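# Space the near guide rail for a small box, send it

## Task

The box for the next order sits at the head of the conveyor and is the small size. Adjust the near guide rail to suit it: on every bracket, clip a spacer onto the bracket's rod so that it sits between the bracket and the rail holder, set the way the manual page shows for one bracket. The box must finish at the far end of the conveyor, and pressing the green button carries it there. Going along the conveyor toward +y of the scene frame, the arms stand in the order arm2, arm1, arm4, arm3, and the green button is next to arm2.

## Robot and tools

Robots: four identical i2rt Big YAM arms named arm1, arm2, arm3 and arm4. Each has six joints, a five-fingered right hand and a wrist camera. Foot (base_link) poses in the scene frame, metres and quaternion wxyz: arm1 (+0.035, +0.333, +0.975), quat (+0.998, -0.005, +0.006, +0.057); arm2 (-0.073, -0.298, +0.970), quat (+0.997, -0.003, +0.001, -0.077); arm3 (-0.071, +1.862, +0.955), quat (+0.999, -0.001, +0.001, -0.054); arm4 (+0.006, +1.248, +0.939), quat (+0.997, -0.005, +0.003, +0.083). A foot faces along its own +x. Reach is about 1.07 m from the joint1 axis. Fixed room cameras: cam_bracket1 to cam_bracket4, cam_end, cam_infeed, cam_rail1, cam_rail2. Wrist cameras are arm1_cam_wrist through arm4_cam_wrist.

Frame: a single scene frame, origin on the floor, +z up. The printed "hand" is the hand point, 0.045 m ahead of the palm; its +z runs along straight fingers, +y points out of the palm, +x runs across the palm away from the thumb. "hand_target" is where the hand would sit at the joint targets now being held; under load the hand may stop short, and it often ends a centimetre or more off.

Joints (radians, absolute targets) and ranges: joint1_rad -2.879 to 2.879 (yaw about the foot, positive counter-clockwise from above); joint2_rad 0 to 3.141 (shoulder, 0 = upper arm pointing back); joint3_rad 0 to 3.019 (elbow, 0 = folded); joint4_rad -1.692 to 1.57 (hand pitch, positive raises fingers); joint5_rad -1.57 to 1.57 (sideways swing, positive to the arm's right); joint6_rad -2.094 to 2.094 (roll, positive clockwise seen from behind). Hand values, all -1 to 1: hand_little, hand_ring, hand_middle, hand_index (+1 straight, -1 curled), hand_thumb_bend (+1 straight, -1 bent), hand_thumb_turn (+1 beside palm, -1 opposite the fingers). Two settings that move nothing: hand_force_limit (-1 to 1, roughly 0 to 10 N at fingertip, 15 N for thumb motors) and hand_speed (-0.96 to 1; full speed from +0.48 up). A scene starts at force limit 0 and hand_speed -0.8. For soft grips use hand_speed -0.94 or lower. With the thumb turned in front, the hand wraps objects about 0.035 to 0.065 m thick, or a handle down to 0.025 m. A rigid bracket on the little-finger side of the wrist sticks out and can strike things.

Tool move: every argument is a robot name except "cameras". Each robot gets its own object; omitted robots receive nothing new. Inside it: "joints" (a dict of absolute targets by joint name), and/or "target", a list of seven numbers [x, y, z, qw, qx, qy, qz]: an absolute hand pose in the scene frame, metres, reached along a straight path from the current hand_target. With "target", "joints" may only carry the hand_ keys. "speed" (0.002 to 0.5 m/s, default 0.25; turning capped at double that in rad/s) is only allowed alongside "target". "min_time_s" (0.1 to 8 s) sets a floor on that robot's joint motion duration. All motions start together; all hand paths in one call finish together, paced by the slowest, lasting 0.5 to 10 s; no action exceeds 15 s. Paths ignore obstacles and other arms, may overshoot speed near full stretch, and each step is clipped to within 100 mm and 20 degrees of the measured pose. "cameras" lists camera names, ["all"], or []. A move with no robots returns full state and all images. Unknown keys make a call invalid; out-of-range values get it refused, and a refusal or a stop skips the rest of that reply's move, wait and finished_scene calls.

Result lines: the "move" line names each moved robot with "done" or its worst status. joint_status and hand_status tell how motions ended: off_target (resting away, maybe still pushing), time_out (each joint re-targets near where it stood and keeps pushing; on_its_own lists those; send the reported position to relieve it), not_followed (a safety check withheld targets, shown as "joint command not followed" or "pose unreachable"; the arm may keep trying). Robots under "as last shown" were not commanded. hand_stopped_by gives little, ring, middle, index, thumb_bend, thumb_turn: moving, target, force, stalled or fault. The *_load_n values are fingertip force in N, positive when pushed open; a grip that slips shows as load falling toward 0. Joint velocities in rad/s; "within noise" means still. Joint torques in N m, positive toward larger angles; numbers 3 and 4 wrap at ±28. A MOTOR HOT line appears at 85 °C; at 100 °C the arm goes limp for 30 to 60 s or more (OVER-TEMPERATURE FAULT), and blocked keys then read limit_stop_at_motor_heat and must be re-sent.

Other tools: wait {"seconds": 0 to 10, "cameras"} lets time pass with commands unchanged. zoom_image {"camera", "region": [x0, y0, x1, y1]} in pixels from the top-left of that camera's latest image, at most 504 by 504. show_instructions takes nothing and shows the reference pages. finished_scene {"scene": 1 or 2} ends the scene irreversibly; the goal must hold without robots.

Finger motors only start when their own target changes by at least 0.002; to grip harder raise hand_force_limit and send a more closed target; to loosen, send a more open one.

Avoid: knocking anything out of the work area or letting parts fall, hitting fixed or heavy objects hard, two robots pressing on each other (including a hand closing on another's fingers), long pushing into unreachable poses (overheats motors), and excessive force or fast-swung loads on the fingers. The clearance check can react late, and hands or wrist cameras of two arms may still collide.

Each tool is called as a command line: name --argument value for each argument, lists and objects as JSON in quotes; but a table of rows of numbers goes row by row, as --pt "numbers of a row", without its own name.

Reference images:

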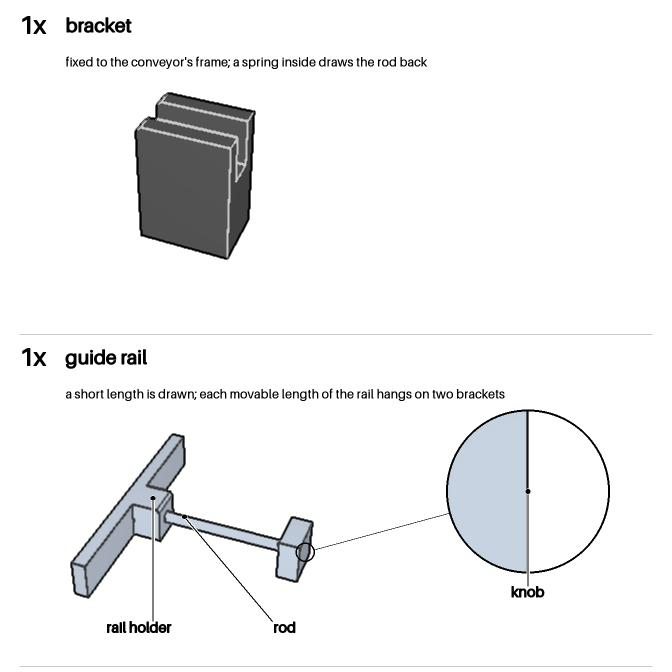

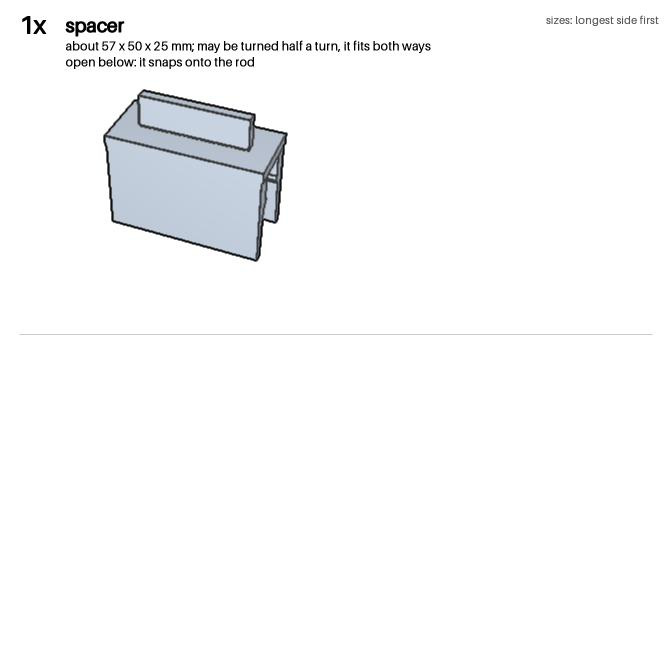

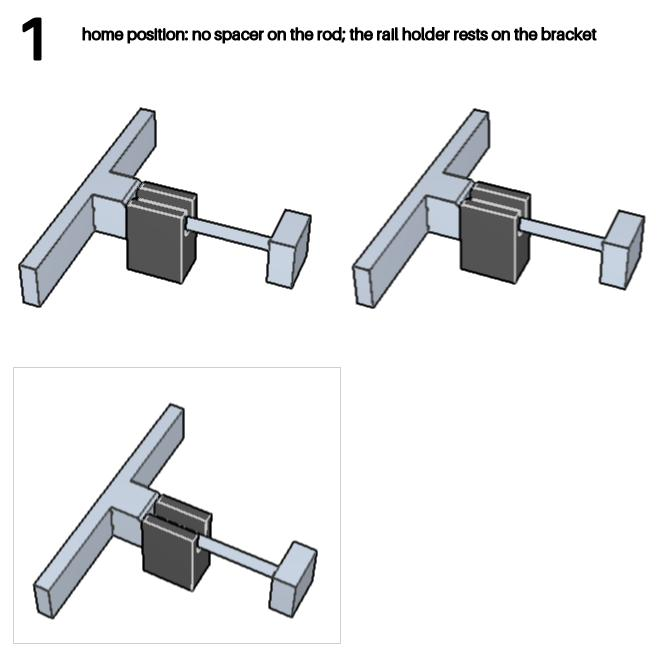

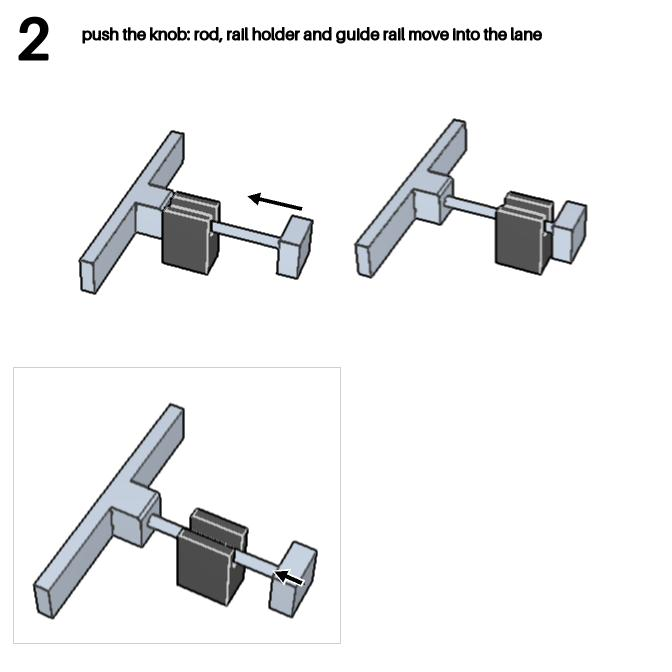

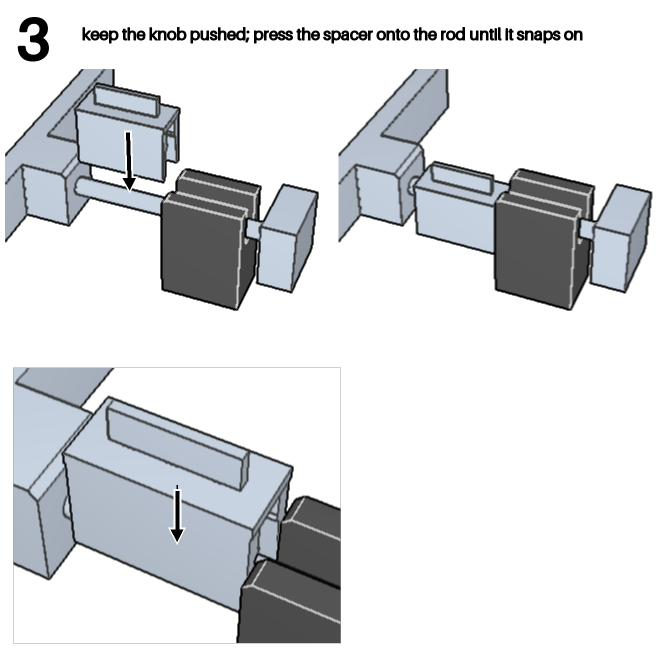

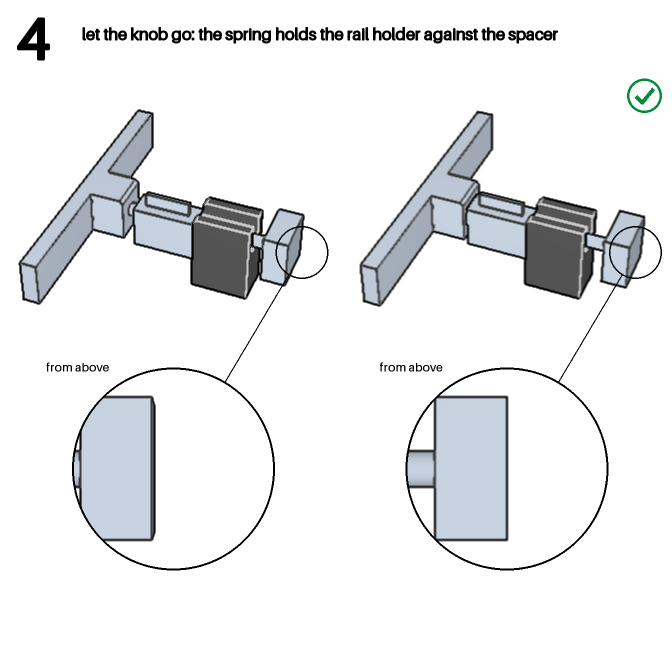

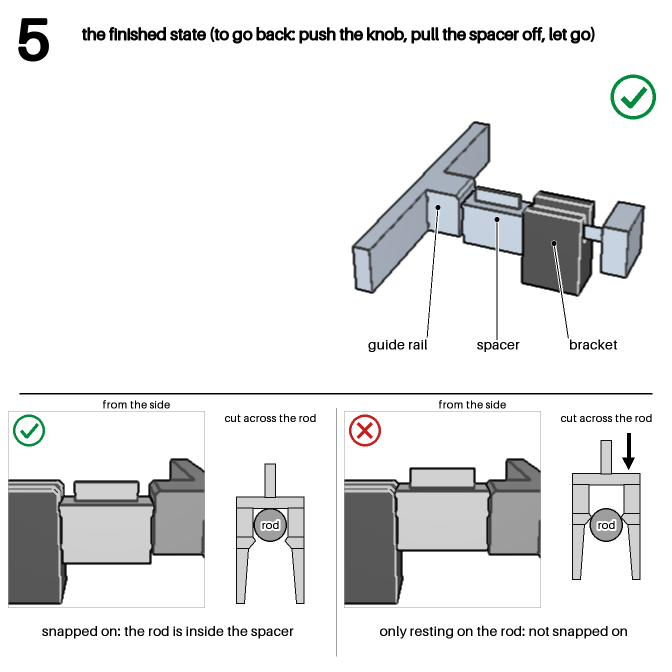

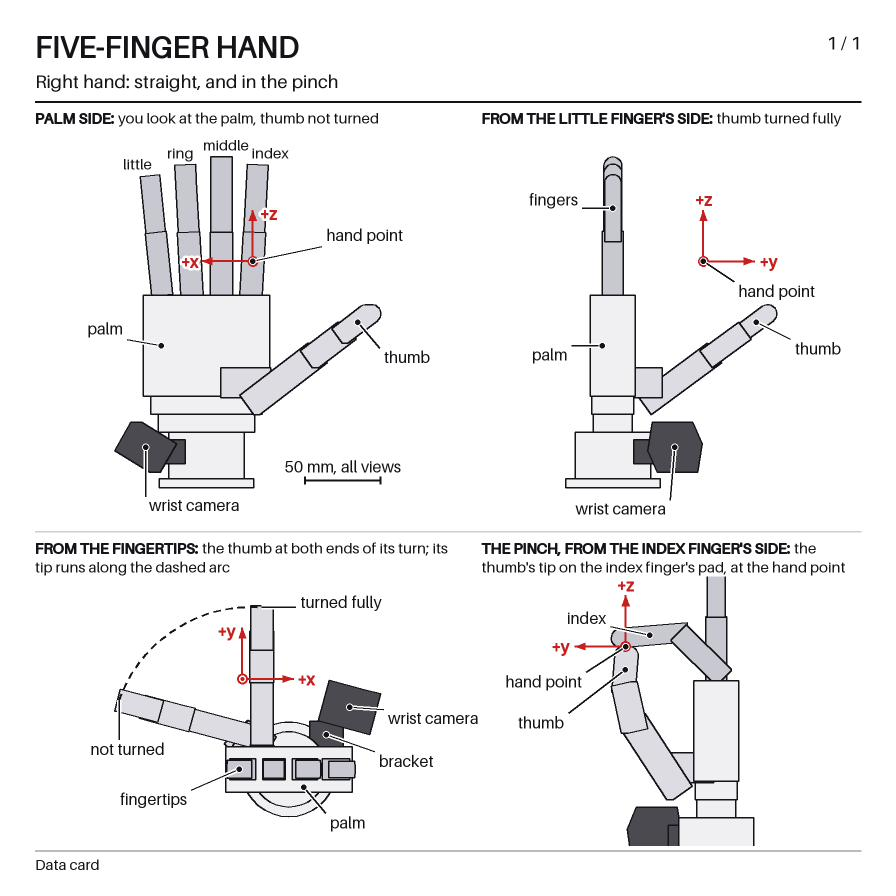

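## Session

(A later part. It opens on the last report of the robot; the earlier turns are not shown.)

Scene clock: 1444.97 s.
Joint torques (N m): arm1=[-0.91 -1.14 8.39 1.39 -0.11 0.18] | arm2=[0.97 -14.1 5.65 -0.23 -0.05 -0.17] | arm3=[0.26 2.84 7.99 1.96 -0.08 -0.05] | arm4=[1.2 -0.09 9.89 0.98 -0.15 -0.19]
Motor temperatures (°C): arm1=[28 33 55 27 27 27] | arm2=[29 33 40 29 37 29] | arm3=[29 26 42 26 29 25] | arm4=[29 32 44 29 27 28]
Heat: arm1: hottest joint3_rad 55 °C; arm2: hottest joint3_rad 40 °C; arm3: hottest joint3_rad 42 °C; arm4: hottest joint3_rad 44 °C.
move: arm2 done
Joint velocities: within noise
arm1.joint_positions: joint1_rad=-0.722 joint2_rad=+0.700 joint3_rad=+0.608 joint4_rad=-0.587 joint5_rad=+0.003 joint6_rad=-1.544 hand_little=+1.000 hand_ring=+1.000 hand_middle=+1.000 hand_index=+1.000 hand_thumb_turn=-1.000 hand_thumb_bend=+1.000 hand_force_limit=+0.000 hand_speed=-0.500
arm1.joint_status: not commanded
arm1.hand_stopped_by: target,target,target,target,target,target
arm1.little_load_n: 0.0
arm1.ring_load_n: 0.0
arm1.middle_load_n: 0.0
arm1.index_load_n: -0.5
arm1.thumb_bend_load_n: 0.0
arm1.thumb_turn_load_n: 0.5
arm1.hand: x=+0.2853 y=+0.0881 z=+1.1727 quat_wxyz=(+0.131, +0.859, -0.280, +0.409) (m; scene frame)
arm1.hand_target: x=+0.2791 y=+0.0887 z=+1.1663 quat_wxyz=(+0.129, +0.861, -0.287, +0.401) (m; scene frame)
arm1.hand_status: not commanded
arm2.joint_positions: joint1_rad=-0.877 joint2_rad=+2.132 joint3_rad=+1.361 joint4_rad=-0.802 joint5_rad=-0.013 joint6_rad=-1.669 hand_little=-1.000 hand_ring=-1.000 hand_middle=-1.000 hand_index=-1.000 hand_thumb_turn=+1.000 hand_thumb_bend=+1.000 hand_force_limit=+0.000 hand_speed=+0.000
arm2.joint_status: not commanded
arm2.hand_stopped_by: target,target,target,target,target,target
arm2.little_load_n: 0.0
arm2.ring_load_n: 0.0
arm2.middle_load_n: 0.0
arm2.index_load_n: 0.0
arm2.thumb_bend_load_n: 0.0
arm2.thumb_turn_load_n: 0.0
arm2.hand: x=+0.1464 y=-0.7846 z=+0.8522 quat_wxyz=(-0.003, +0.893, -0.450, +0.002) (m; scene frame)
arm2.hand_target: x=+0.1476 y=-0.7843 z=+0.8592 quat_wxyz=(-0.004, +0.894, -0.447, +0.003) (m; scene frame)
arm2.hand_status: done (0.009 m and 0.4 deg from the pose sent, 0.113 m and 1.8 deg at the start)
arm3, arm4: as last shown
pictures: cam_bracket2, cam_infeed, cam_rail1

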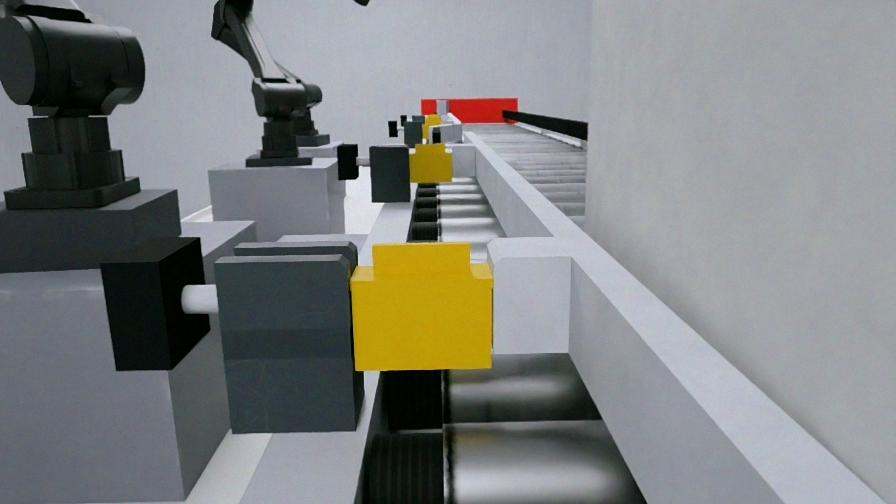

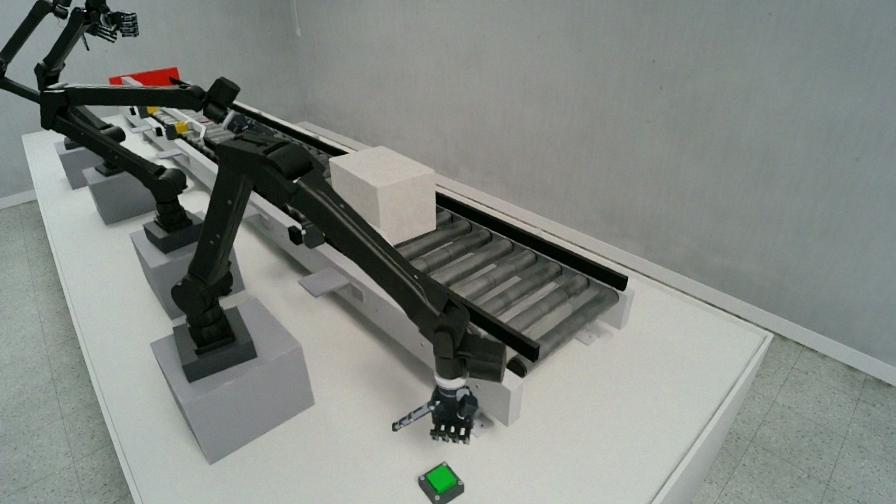

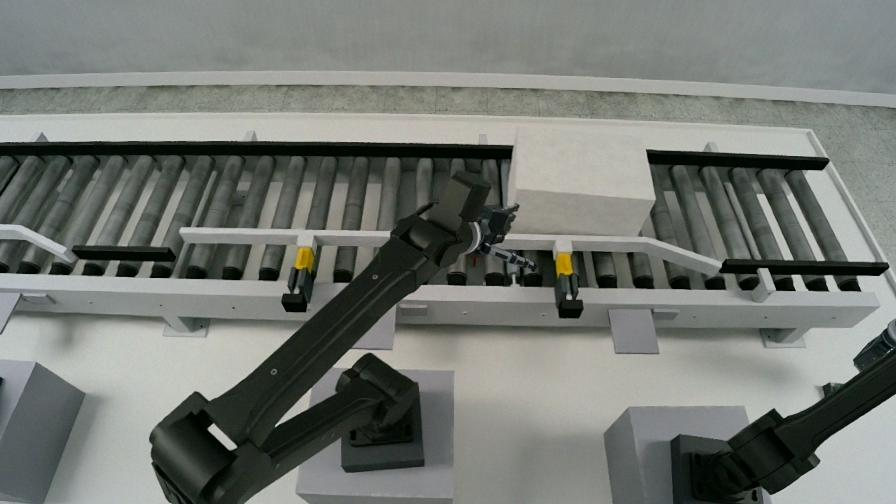

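move --arm1 '{"joints":{"joint2_rad":0.35},"min_time_s":1.0}' --cameras '["cam_rail1","cam_bracket1"]'

wait --seconds 3 --cameras '["cam_rail1","cam_rail2","cam_bracket1"]'

Scene clock: 1451.37 s.
Joint torques (N m): arm1=[-0.97 2.26 8.14 1.61 -0.13 0.15] | arm2=[0.97 -14.21 5.74 -0.23 -0.05 -0.17] | arm3=[0.21 2.9 7.98 1.95 -0.08 -0.05] | arm4=[1.32 -0.09 9.91 0.98 -0.15 -0.2]
Motor temperatures (°C): arm1=[28 33 55 27 27 27] | arm2=[29 32 40 29 37 29] | arm3=[29 26 42 26 29 25] | arm4=[29 32 44 29 27 28]
Heat: arm1: hottest joint3_rad 55 °C; arm2: hottest joint3_rad 40 °C; arm3: hottest joint3_rad 42 °C; arm4: hottest joint3_rad 44 °C.
move: arm1 done
Joint velocities: within noise
arm1.joint_positions: joint1_rad=-0.722 joint2_rad=+0.340 joint3_rad=+0.608 joint4_rad=-0.587 joint5_rad=+0.003 joint6_rad=-1.544 hand_little=+1.000 hand_ring=+1.000 hand_middle=+1.000 hand_index=+1.000 hand_thumb_turn=-1.000 hand_thumb_bend=+1.000 hand_force_limit=+0.000 hand_speed=-0.500
arm1.joint_status: all done
arm1.hand_stopped_by: target,target,target,target,target,target
arm1.little_load_n: 0.0
arm1.ring_load_n: 0.0
arm1.middle_load_n: 0.0
arm1.index_load_n: 0.0
arm1.thumb_bend_load_n: 0.0
arm1.thumb_turn_load_n: 0.5
arm1.hand: x=+0.2501 y=+0.1147 z=+1.2824 quat_wxyz=(+0.175, +0.772, -0.250, +0.558) (m; scene frame)
arm1.hand_target: x=+0.2463 y=+0.1141 z=+1.2747 quat_wxyz=(+0.173, +0.775, -0.257, +0.550) (m; scene frame)
arm1.hand_status: not commanded
arm2, arm3, arm4: as last shown
pictures: cam_bracket1, cam_rail1

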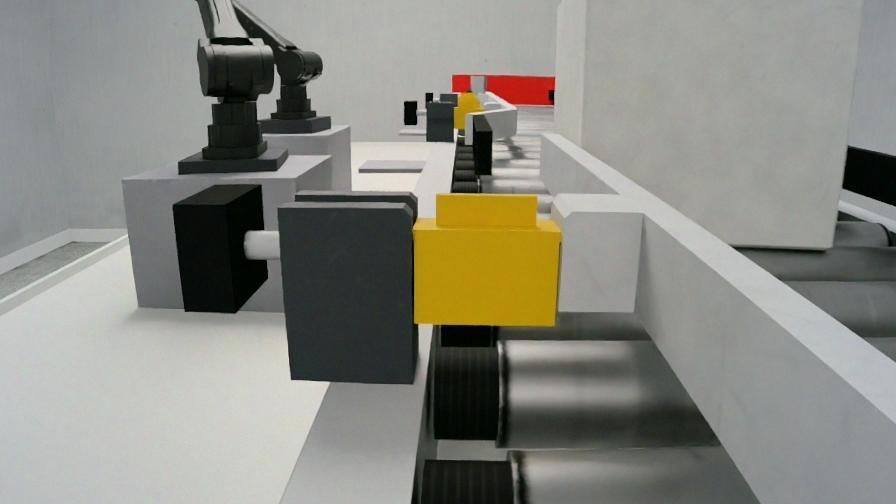

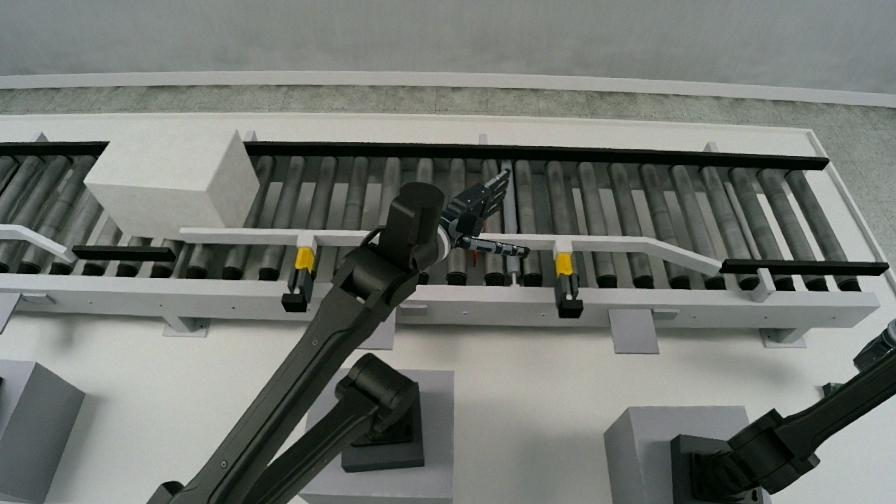

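Scene clock: 1454.37 s.
Joint torques (N m): arm1=[-1.38 2.14 8.44 1.62 -0.13 0.12] | arm2=[0.97 -14.1 5.74 -0.24 -0.04 -0.17] | arm3=[0.21 2.9 7.98 1.96 -0.08 -0.05] | arm4=[1.32 0.03 9.87 0.98 -0.14 -0.19]
Motor temperatures (°C): arm1=[28 33 55 27 27 27] | arm2=[29 32 40 29 37 29] | arm3=[29 26 42 26 29 25] | arm4=[29 32 44 29 27 28]
Heat: arm1: hottest joint3_rad 55 °C; arm2: hottest joint3_rad 40 °C; arm3: hottest joint3_rad 42 °C; arm4: hottest joint3_rad 44 °C.
Joint velocities: within noise
arm1.joint_positions: joint1_rad=-0.722 joint2_rad=+0.340 joint3_rad=+0.608 joint4_rad=-0.587 joint5_rad=+0.003 joint6_rad=-1.544 hand_little=+1.000 hand_ring=+1.000 hand_middle=+1.000 hand_index=+1.000 hand_thumb_turn=-1.000 hand_thumb_bend=+1.000 hand_force_limit=+0.000 hand_speed=-0.500
arm1.joint_status: all done
arm1.hand_stopped_by: target,target,target,target,target,target
arm1.little_load_n: 0.0
arm1.ring_load_n: 0.0
arm1.middle_load_n: 0.0
arm1.index_load_n: 0.0
arm1.thumb_bend_load_n: 0.0
arm1.thumb_turn_load_n: 0.0
arm1.hand: x=+0.2501 y=+0.1147 z=+1.2824 quat_wxyz=(+0.175, +0.772, -0.250, +0.558) (m; scene frame)
arm1.hand_target: x=+0.2463 y=+0.1141 z=+1.2747 quat_wxyz=(+0.173, +0.775, -0.257, +0.550) (m; scene frame)
arm1.hand_status: not commanded
arm2.joint_positions: joint1_rad=-0.877 joint2_rad=+2.132 joint3_rad=+1.361 joint4_rad=-0.802 joint5_rad=-0.013 joint6_rad=-1.669 hand_little=-1.000 hand_ring=-1.000 hand_middle=-1.000 hand_index=-1.000 hand_thumb_turn=+1.000 hand_thumb_bend=+1.000 hand_force_limit=+0.000 hand_speed=+0.000
arm2.joint_status: not commanded
arm2.hand_stopped_by: target,target,target,target,target,target
arm2.little_load_n: 0.0
arm2.ring_load_n: 0.0
arm2.middle_load_n: 0.0
arm2.index_load_n: 0.0
arm2.thumb_bend_load_n: 0.0
arm2.thumb_turn_load_n: 0.0
arm2.hand: x=+0.1464 y=-0.7846 z=+0.8522 quat_wxyz=(-0.003, +0.893, -0.450, +0.002) (m; scene frame)
arm2.hand_target: x=+0.1476 y=-0.7843 z=+0.8592 quat_wxyz=(-0.004, +0.894, -0.447, +0.003) (m; scene frame)
arm2.hand_status: not commanded
arm3.joint_positions: joint1_rad=-0.183 joint2_rad=+0.625 joint3_rad=+1.366 joint4_rad=-1.295 joint5_rad=-0.032 joint6_rad=-1.282 hand_little=+1.000 hand_ring=+1.000 hand_middle=+1.000 hand_index=+1.000 hand_thumb_turn=+1.000 hand_thumb_bend=+1.000 hand_force_limit=+0.000 hand_speed=-0.800
arm3.joint_status: not commanded
arm3.hand_stopped_by: target,target,target,target,target,target
arm3.little_load_n: 0.0
arm3.ring_load_n: 0.0
arm3.middle_load_n: 0.0
arm3.index_load_n: 0.0
arm3.thumb_bend_load_n: 0.0
arm3.thumb_turn_load_n: 0.0
arm3.hand: x=+0.1497 y=+1.7528 z=+1.4379 quat_wxyz=(-0.013, +0.840, -0.241, +0.485) (m; scene frame)
arm3.hand_target: x=+0.1486 y=+1.7531 z=+1.4470 quat_wxyz=(-0.012, +0.835, -0.240, +0.494) (m; scene frame)
arm3.hand_status: not commanded
arm4.joint_positions: joint1_rad=-1.143 joint2_rad=+0.699 joint3_rad=+1.300 joint4_rad=-0.788 joint5_rad=+0.006 joint6_rad=-1.538 hand_little=-0.600 hand_ring=-0.600 hand_middle=-0.600 hand_index=-0.600 hand_thumb_turn=-1.000 hand_thumb_bend=+1.000 hand_force_limit=-0.100 hand_speed=-0.500
arm4.joint_status: not commanded
arm4.hand_stopped_by: target,target,target,target,target,target
arm4.little_load_n: 0.0
arm4.ring_load_n: 0.0
arm4.middle_load_n: 0.0
arm4.index_load_n: 0.0
arm4.thumb_bend_load_n: 0.0
arm4.thumb_turn_load_n: 0.5
arm4.hand: x=+0.1532 y=+0.9324 z=+1.5024 quat_wxyz=(+0.297, +0.673, -0.370, +0.568) (m; scene frame)
arm4.hand_target: x=+0.1532 y=+0.9332 z=+1.5010 quat_wxyz=(+0.299, +0.680, -0.363, +0.562) (m; scene frame)
arm4.hand_status: not commanded
wait: 3.00 s; at rest by 0.27 s
pictures: cam_bracket1, cam_rail1, cam_rail2

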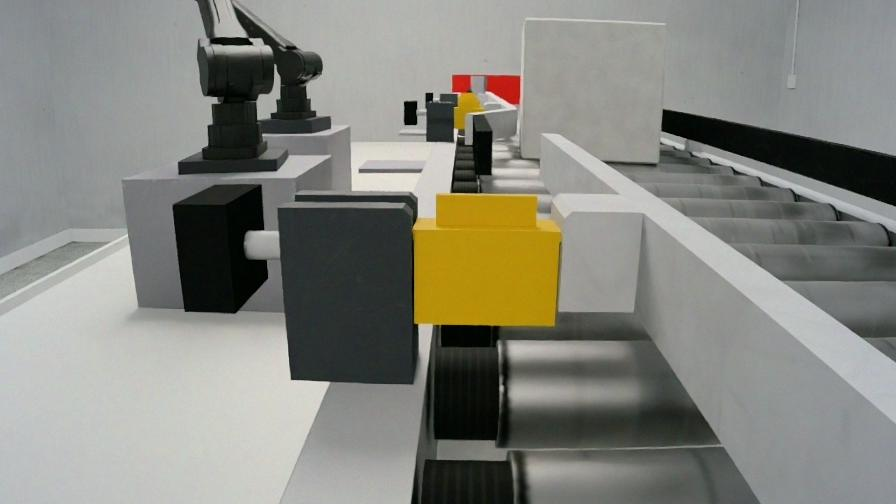

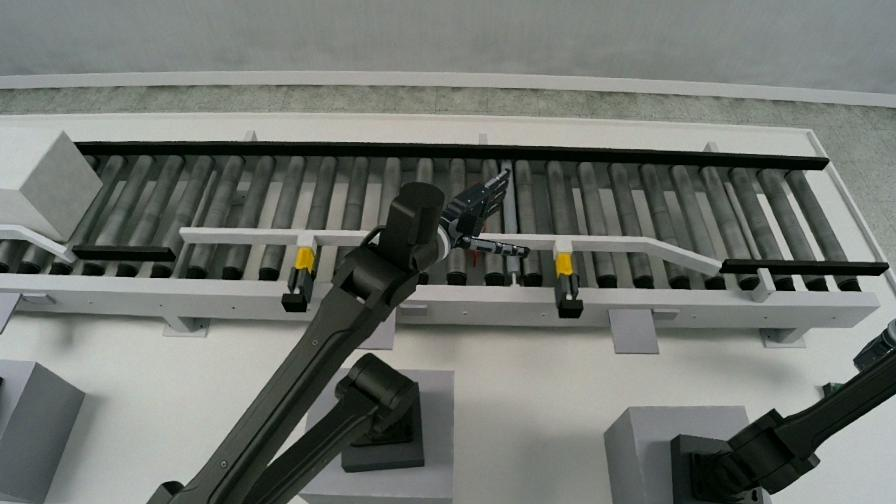

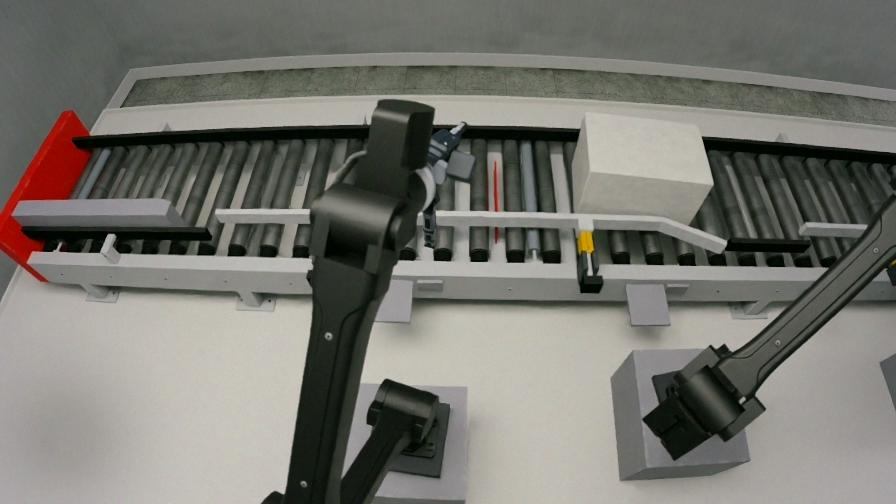

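wait --seconds 6 --cameras '["cam_rail2","cam_end"]'

Scene clock: 1466.53 s.
Joint torques (N m): arm1=[-1.14 2.02 8.24 1.62 -0.13 0.12] | arm2=[0.97 -14.15 5.72 -0.24 -0.05 -0.17] | arm3=[0.26 2.9 7.99 1.95 -0.08 -0.05] | arm4=[1.26 -0.15 9.88 1.01 -0.14 -0.19]
Motor temperatures (°C): arm1=[28 32 54 27 27 27] | arm2=[29 32 39 29 37 29] | arm3=[29 26 42 26 29 25] | arm4=[29 32 44 29 27 28]
Heat: arm1: hottest joint3_rad 54 °C; arm2: hottest joint3_rad 39 °C; arm3: hottest joint3_rad 42 °C; arm4: hottest joint3_rad 44 °C.
Joint velocities: within noise
arm1.joint_positions: joint1_rad=-0.722 joint2_rad=+0.340 joint3_rad=+0.608 joint4_rad=-0.587 joint5_rad=+0.003 joint6_rad=-1.544 hand_little=+1.000 hand_ring=+1.000 hand_middle=+1.000 hand_index=+1.000 hand_thumb_turn=-1.000 hand_thumb_bend=+1.000 hand_force_limit=+0.000 hand_speed=-0.500
arm1.joint_status: all done
arm1.hand_stopped_by: target,target,target,target,target,target
arm1.little_load_n: 0.0
arm1.ring_load_n: 0.0
arm1.middle_load_n: 0.0
arm1.index_load_n: 0.0
arm1.thumb_bend_load_n: 0.0
arm1.thumb_turn_load_n: 0.5
arm1.hand: x=+0.2501 y=+0.1147 z=+1.2824 quat_wxyz=(+0.175, +0.772, -0.250, +0.558) (m; scene frame)
arm1.hand_target: x=+0.2463 y=+0.1141 z=+1.2747 quat_wxyz=(+0.173, +0.775, -0.257, +0.550) (m; scene frame)
arm1.hand_status: not commanded
arm2.joint_positions: joint1_rad=-0.877 joint2_rad=+2.132 joint3_rad=+1.361 joint4_rad=-0.802 joint5_rad=-0.013 joint6_rad=-1.669 hand_little=-1.000 hand_ring=-1.000 hand_middle=-1.000 hand_index=-1.000 hand_thumb_turn=+1.000 hand_thumb_bend=+1.000 hand_force_limit=+0.000 hand_speed=+0.000
arm2.joint_status: not commanded
arm2.hand_stopped_by: target,target,target,target,target,target
arm2.little_load_n: 0.0
arm2.ring_load_n: 0.0
arm2.middle_load_n: 0.0
arm2.index_load_n: 0.5
arm2.thumb_bend_load_n: 0.0
arm2.thumb_turn_load_n: 0.0
arm2.hand: x=+0.1464 y=-0.7846 z=+0.8522 quat_wxyz=(-0.003, +0.893, -0.450, +0.002) (m; scene frame)
arm2.hand_target: x=+0.1476 y=-0.7843 z=+0.8592 quat_wxyz=(-0.004, +0.894, -0.447, +0.003) (m; scene frame)
arm2.hand_status: not commanded
arm3.joint_positions: joint1_rad=-0.183 joint2_rad=+0.625 joint3_rad=+1.366 joint4_rad=-1.295 joint5_rad=-0.032 joint6_rad=-1.282 hand_little=+1.000 hand_ring=+1.000 hand_middle=+1.000 hand_index=+1.000 hand_thumb_turn=+1.000 hand_thumb_bend=+1.000 hand_force_limit=+0.000 hand_speed=-0.800
arm3.joint_status: not commanded
arm3.hand_stopped_by: target,target,target,target,target,target
arm3.little_load_n: 0.0
arm3.ring_load_n: 0.0
arm3.middle_load_n: 0.0
arm3.index_load_n: 0.5
arm3.thumb_bend_load_n: 0.0
arm3.thumb_turn_load_n: 0.0
arm3.hand: x=+0.1497 y=+1.7528 z=+1.4379 quat_wxyz=(-0.013, +0.840, -0.241, +0.485) (m; scene frame)
arm3.hand_target: x=+0.1486 y=+1.7531 z=+1.4470 quat_wxyz=(-0.012, +0.835, -0.240, +0.494) (m; scene frame)
arm3.hand_status: not commanded
arm4.joint_positions: joint1_rad=-1.143 joint2_rad=+0.699 joint3_rad=+1.300 joint4_rad=-0.788 joint5_rad=+0.006 joint6_rad=-1.538 hand_little=-0.600 hand_ring=-0.600 hand_middle=-0.600 hand_index=-0.600 hand_thumb_turn=-1.000 hand_thumb_bend=+1.000 hand_force_limit=-0.100 hand_speed=-0.500
arm4.joint_status: not commanded
arm4.hand_stopped_by: target,target,target,target,target,target
arm4.little_load_n: 0.0
arm4.ring_load_n: 0.0
arm4.middle_load_n: 0.0
arm4.index_load_n: 0.0
arm4.thumb_bend_load_n: 0.0
arm4.thumb_turn_load_n: 0.0
arm4.hand: x=+0.1532 y=+0.9324 z=+1.5024 quat_wxyz=(+0.297, +0.673, -0.370, +0.568) (m; scene frame)
arm4.hand_target: x=+0.1532 y=+0.9332 z=+1.5010 quat_wxyz=(+0.299, +0.680, -0.363, +0.562) (m; scene frame)
arm4.hand_status: not commanded
wait: 6.00 s; at rest from the start
pictures: cam_end, cam_rail2

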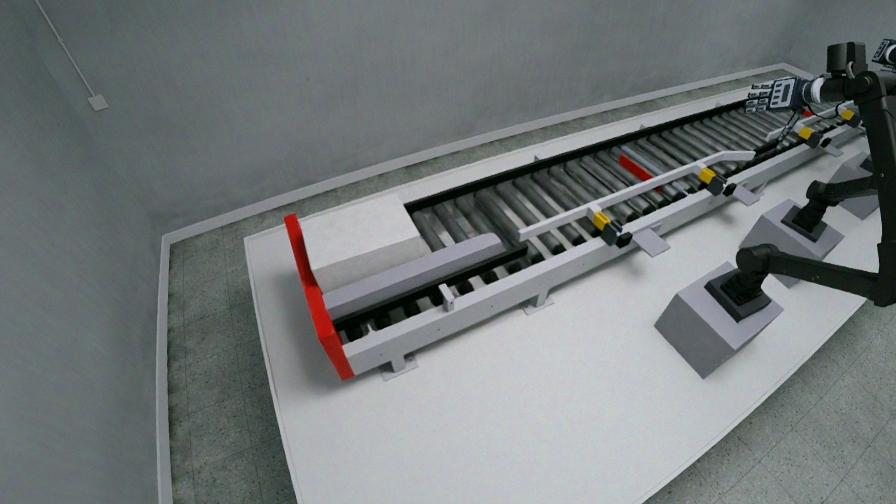

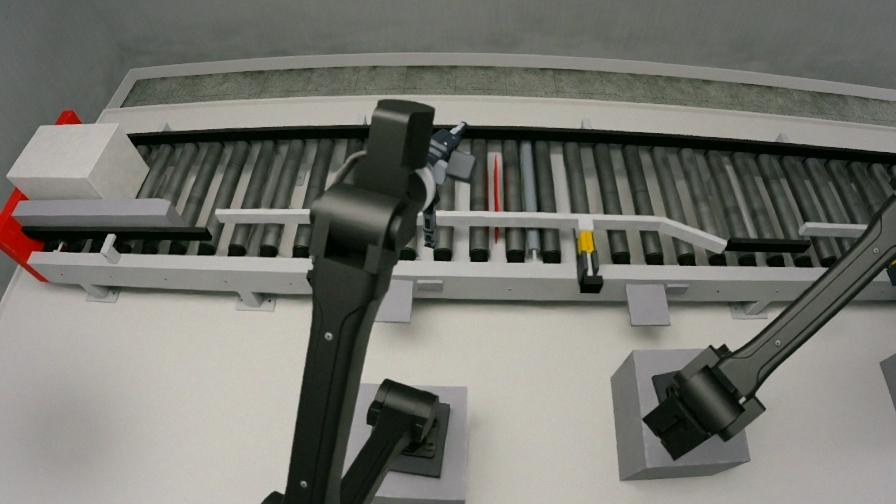

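finished_scene --scene 1

The scene is finished: the task was done.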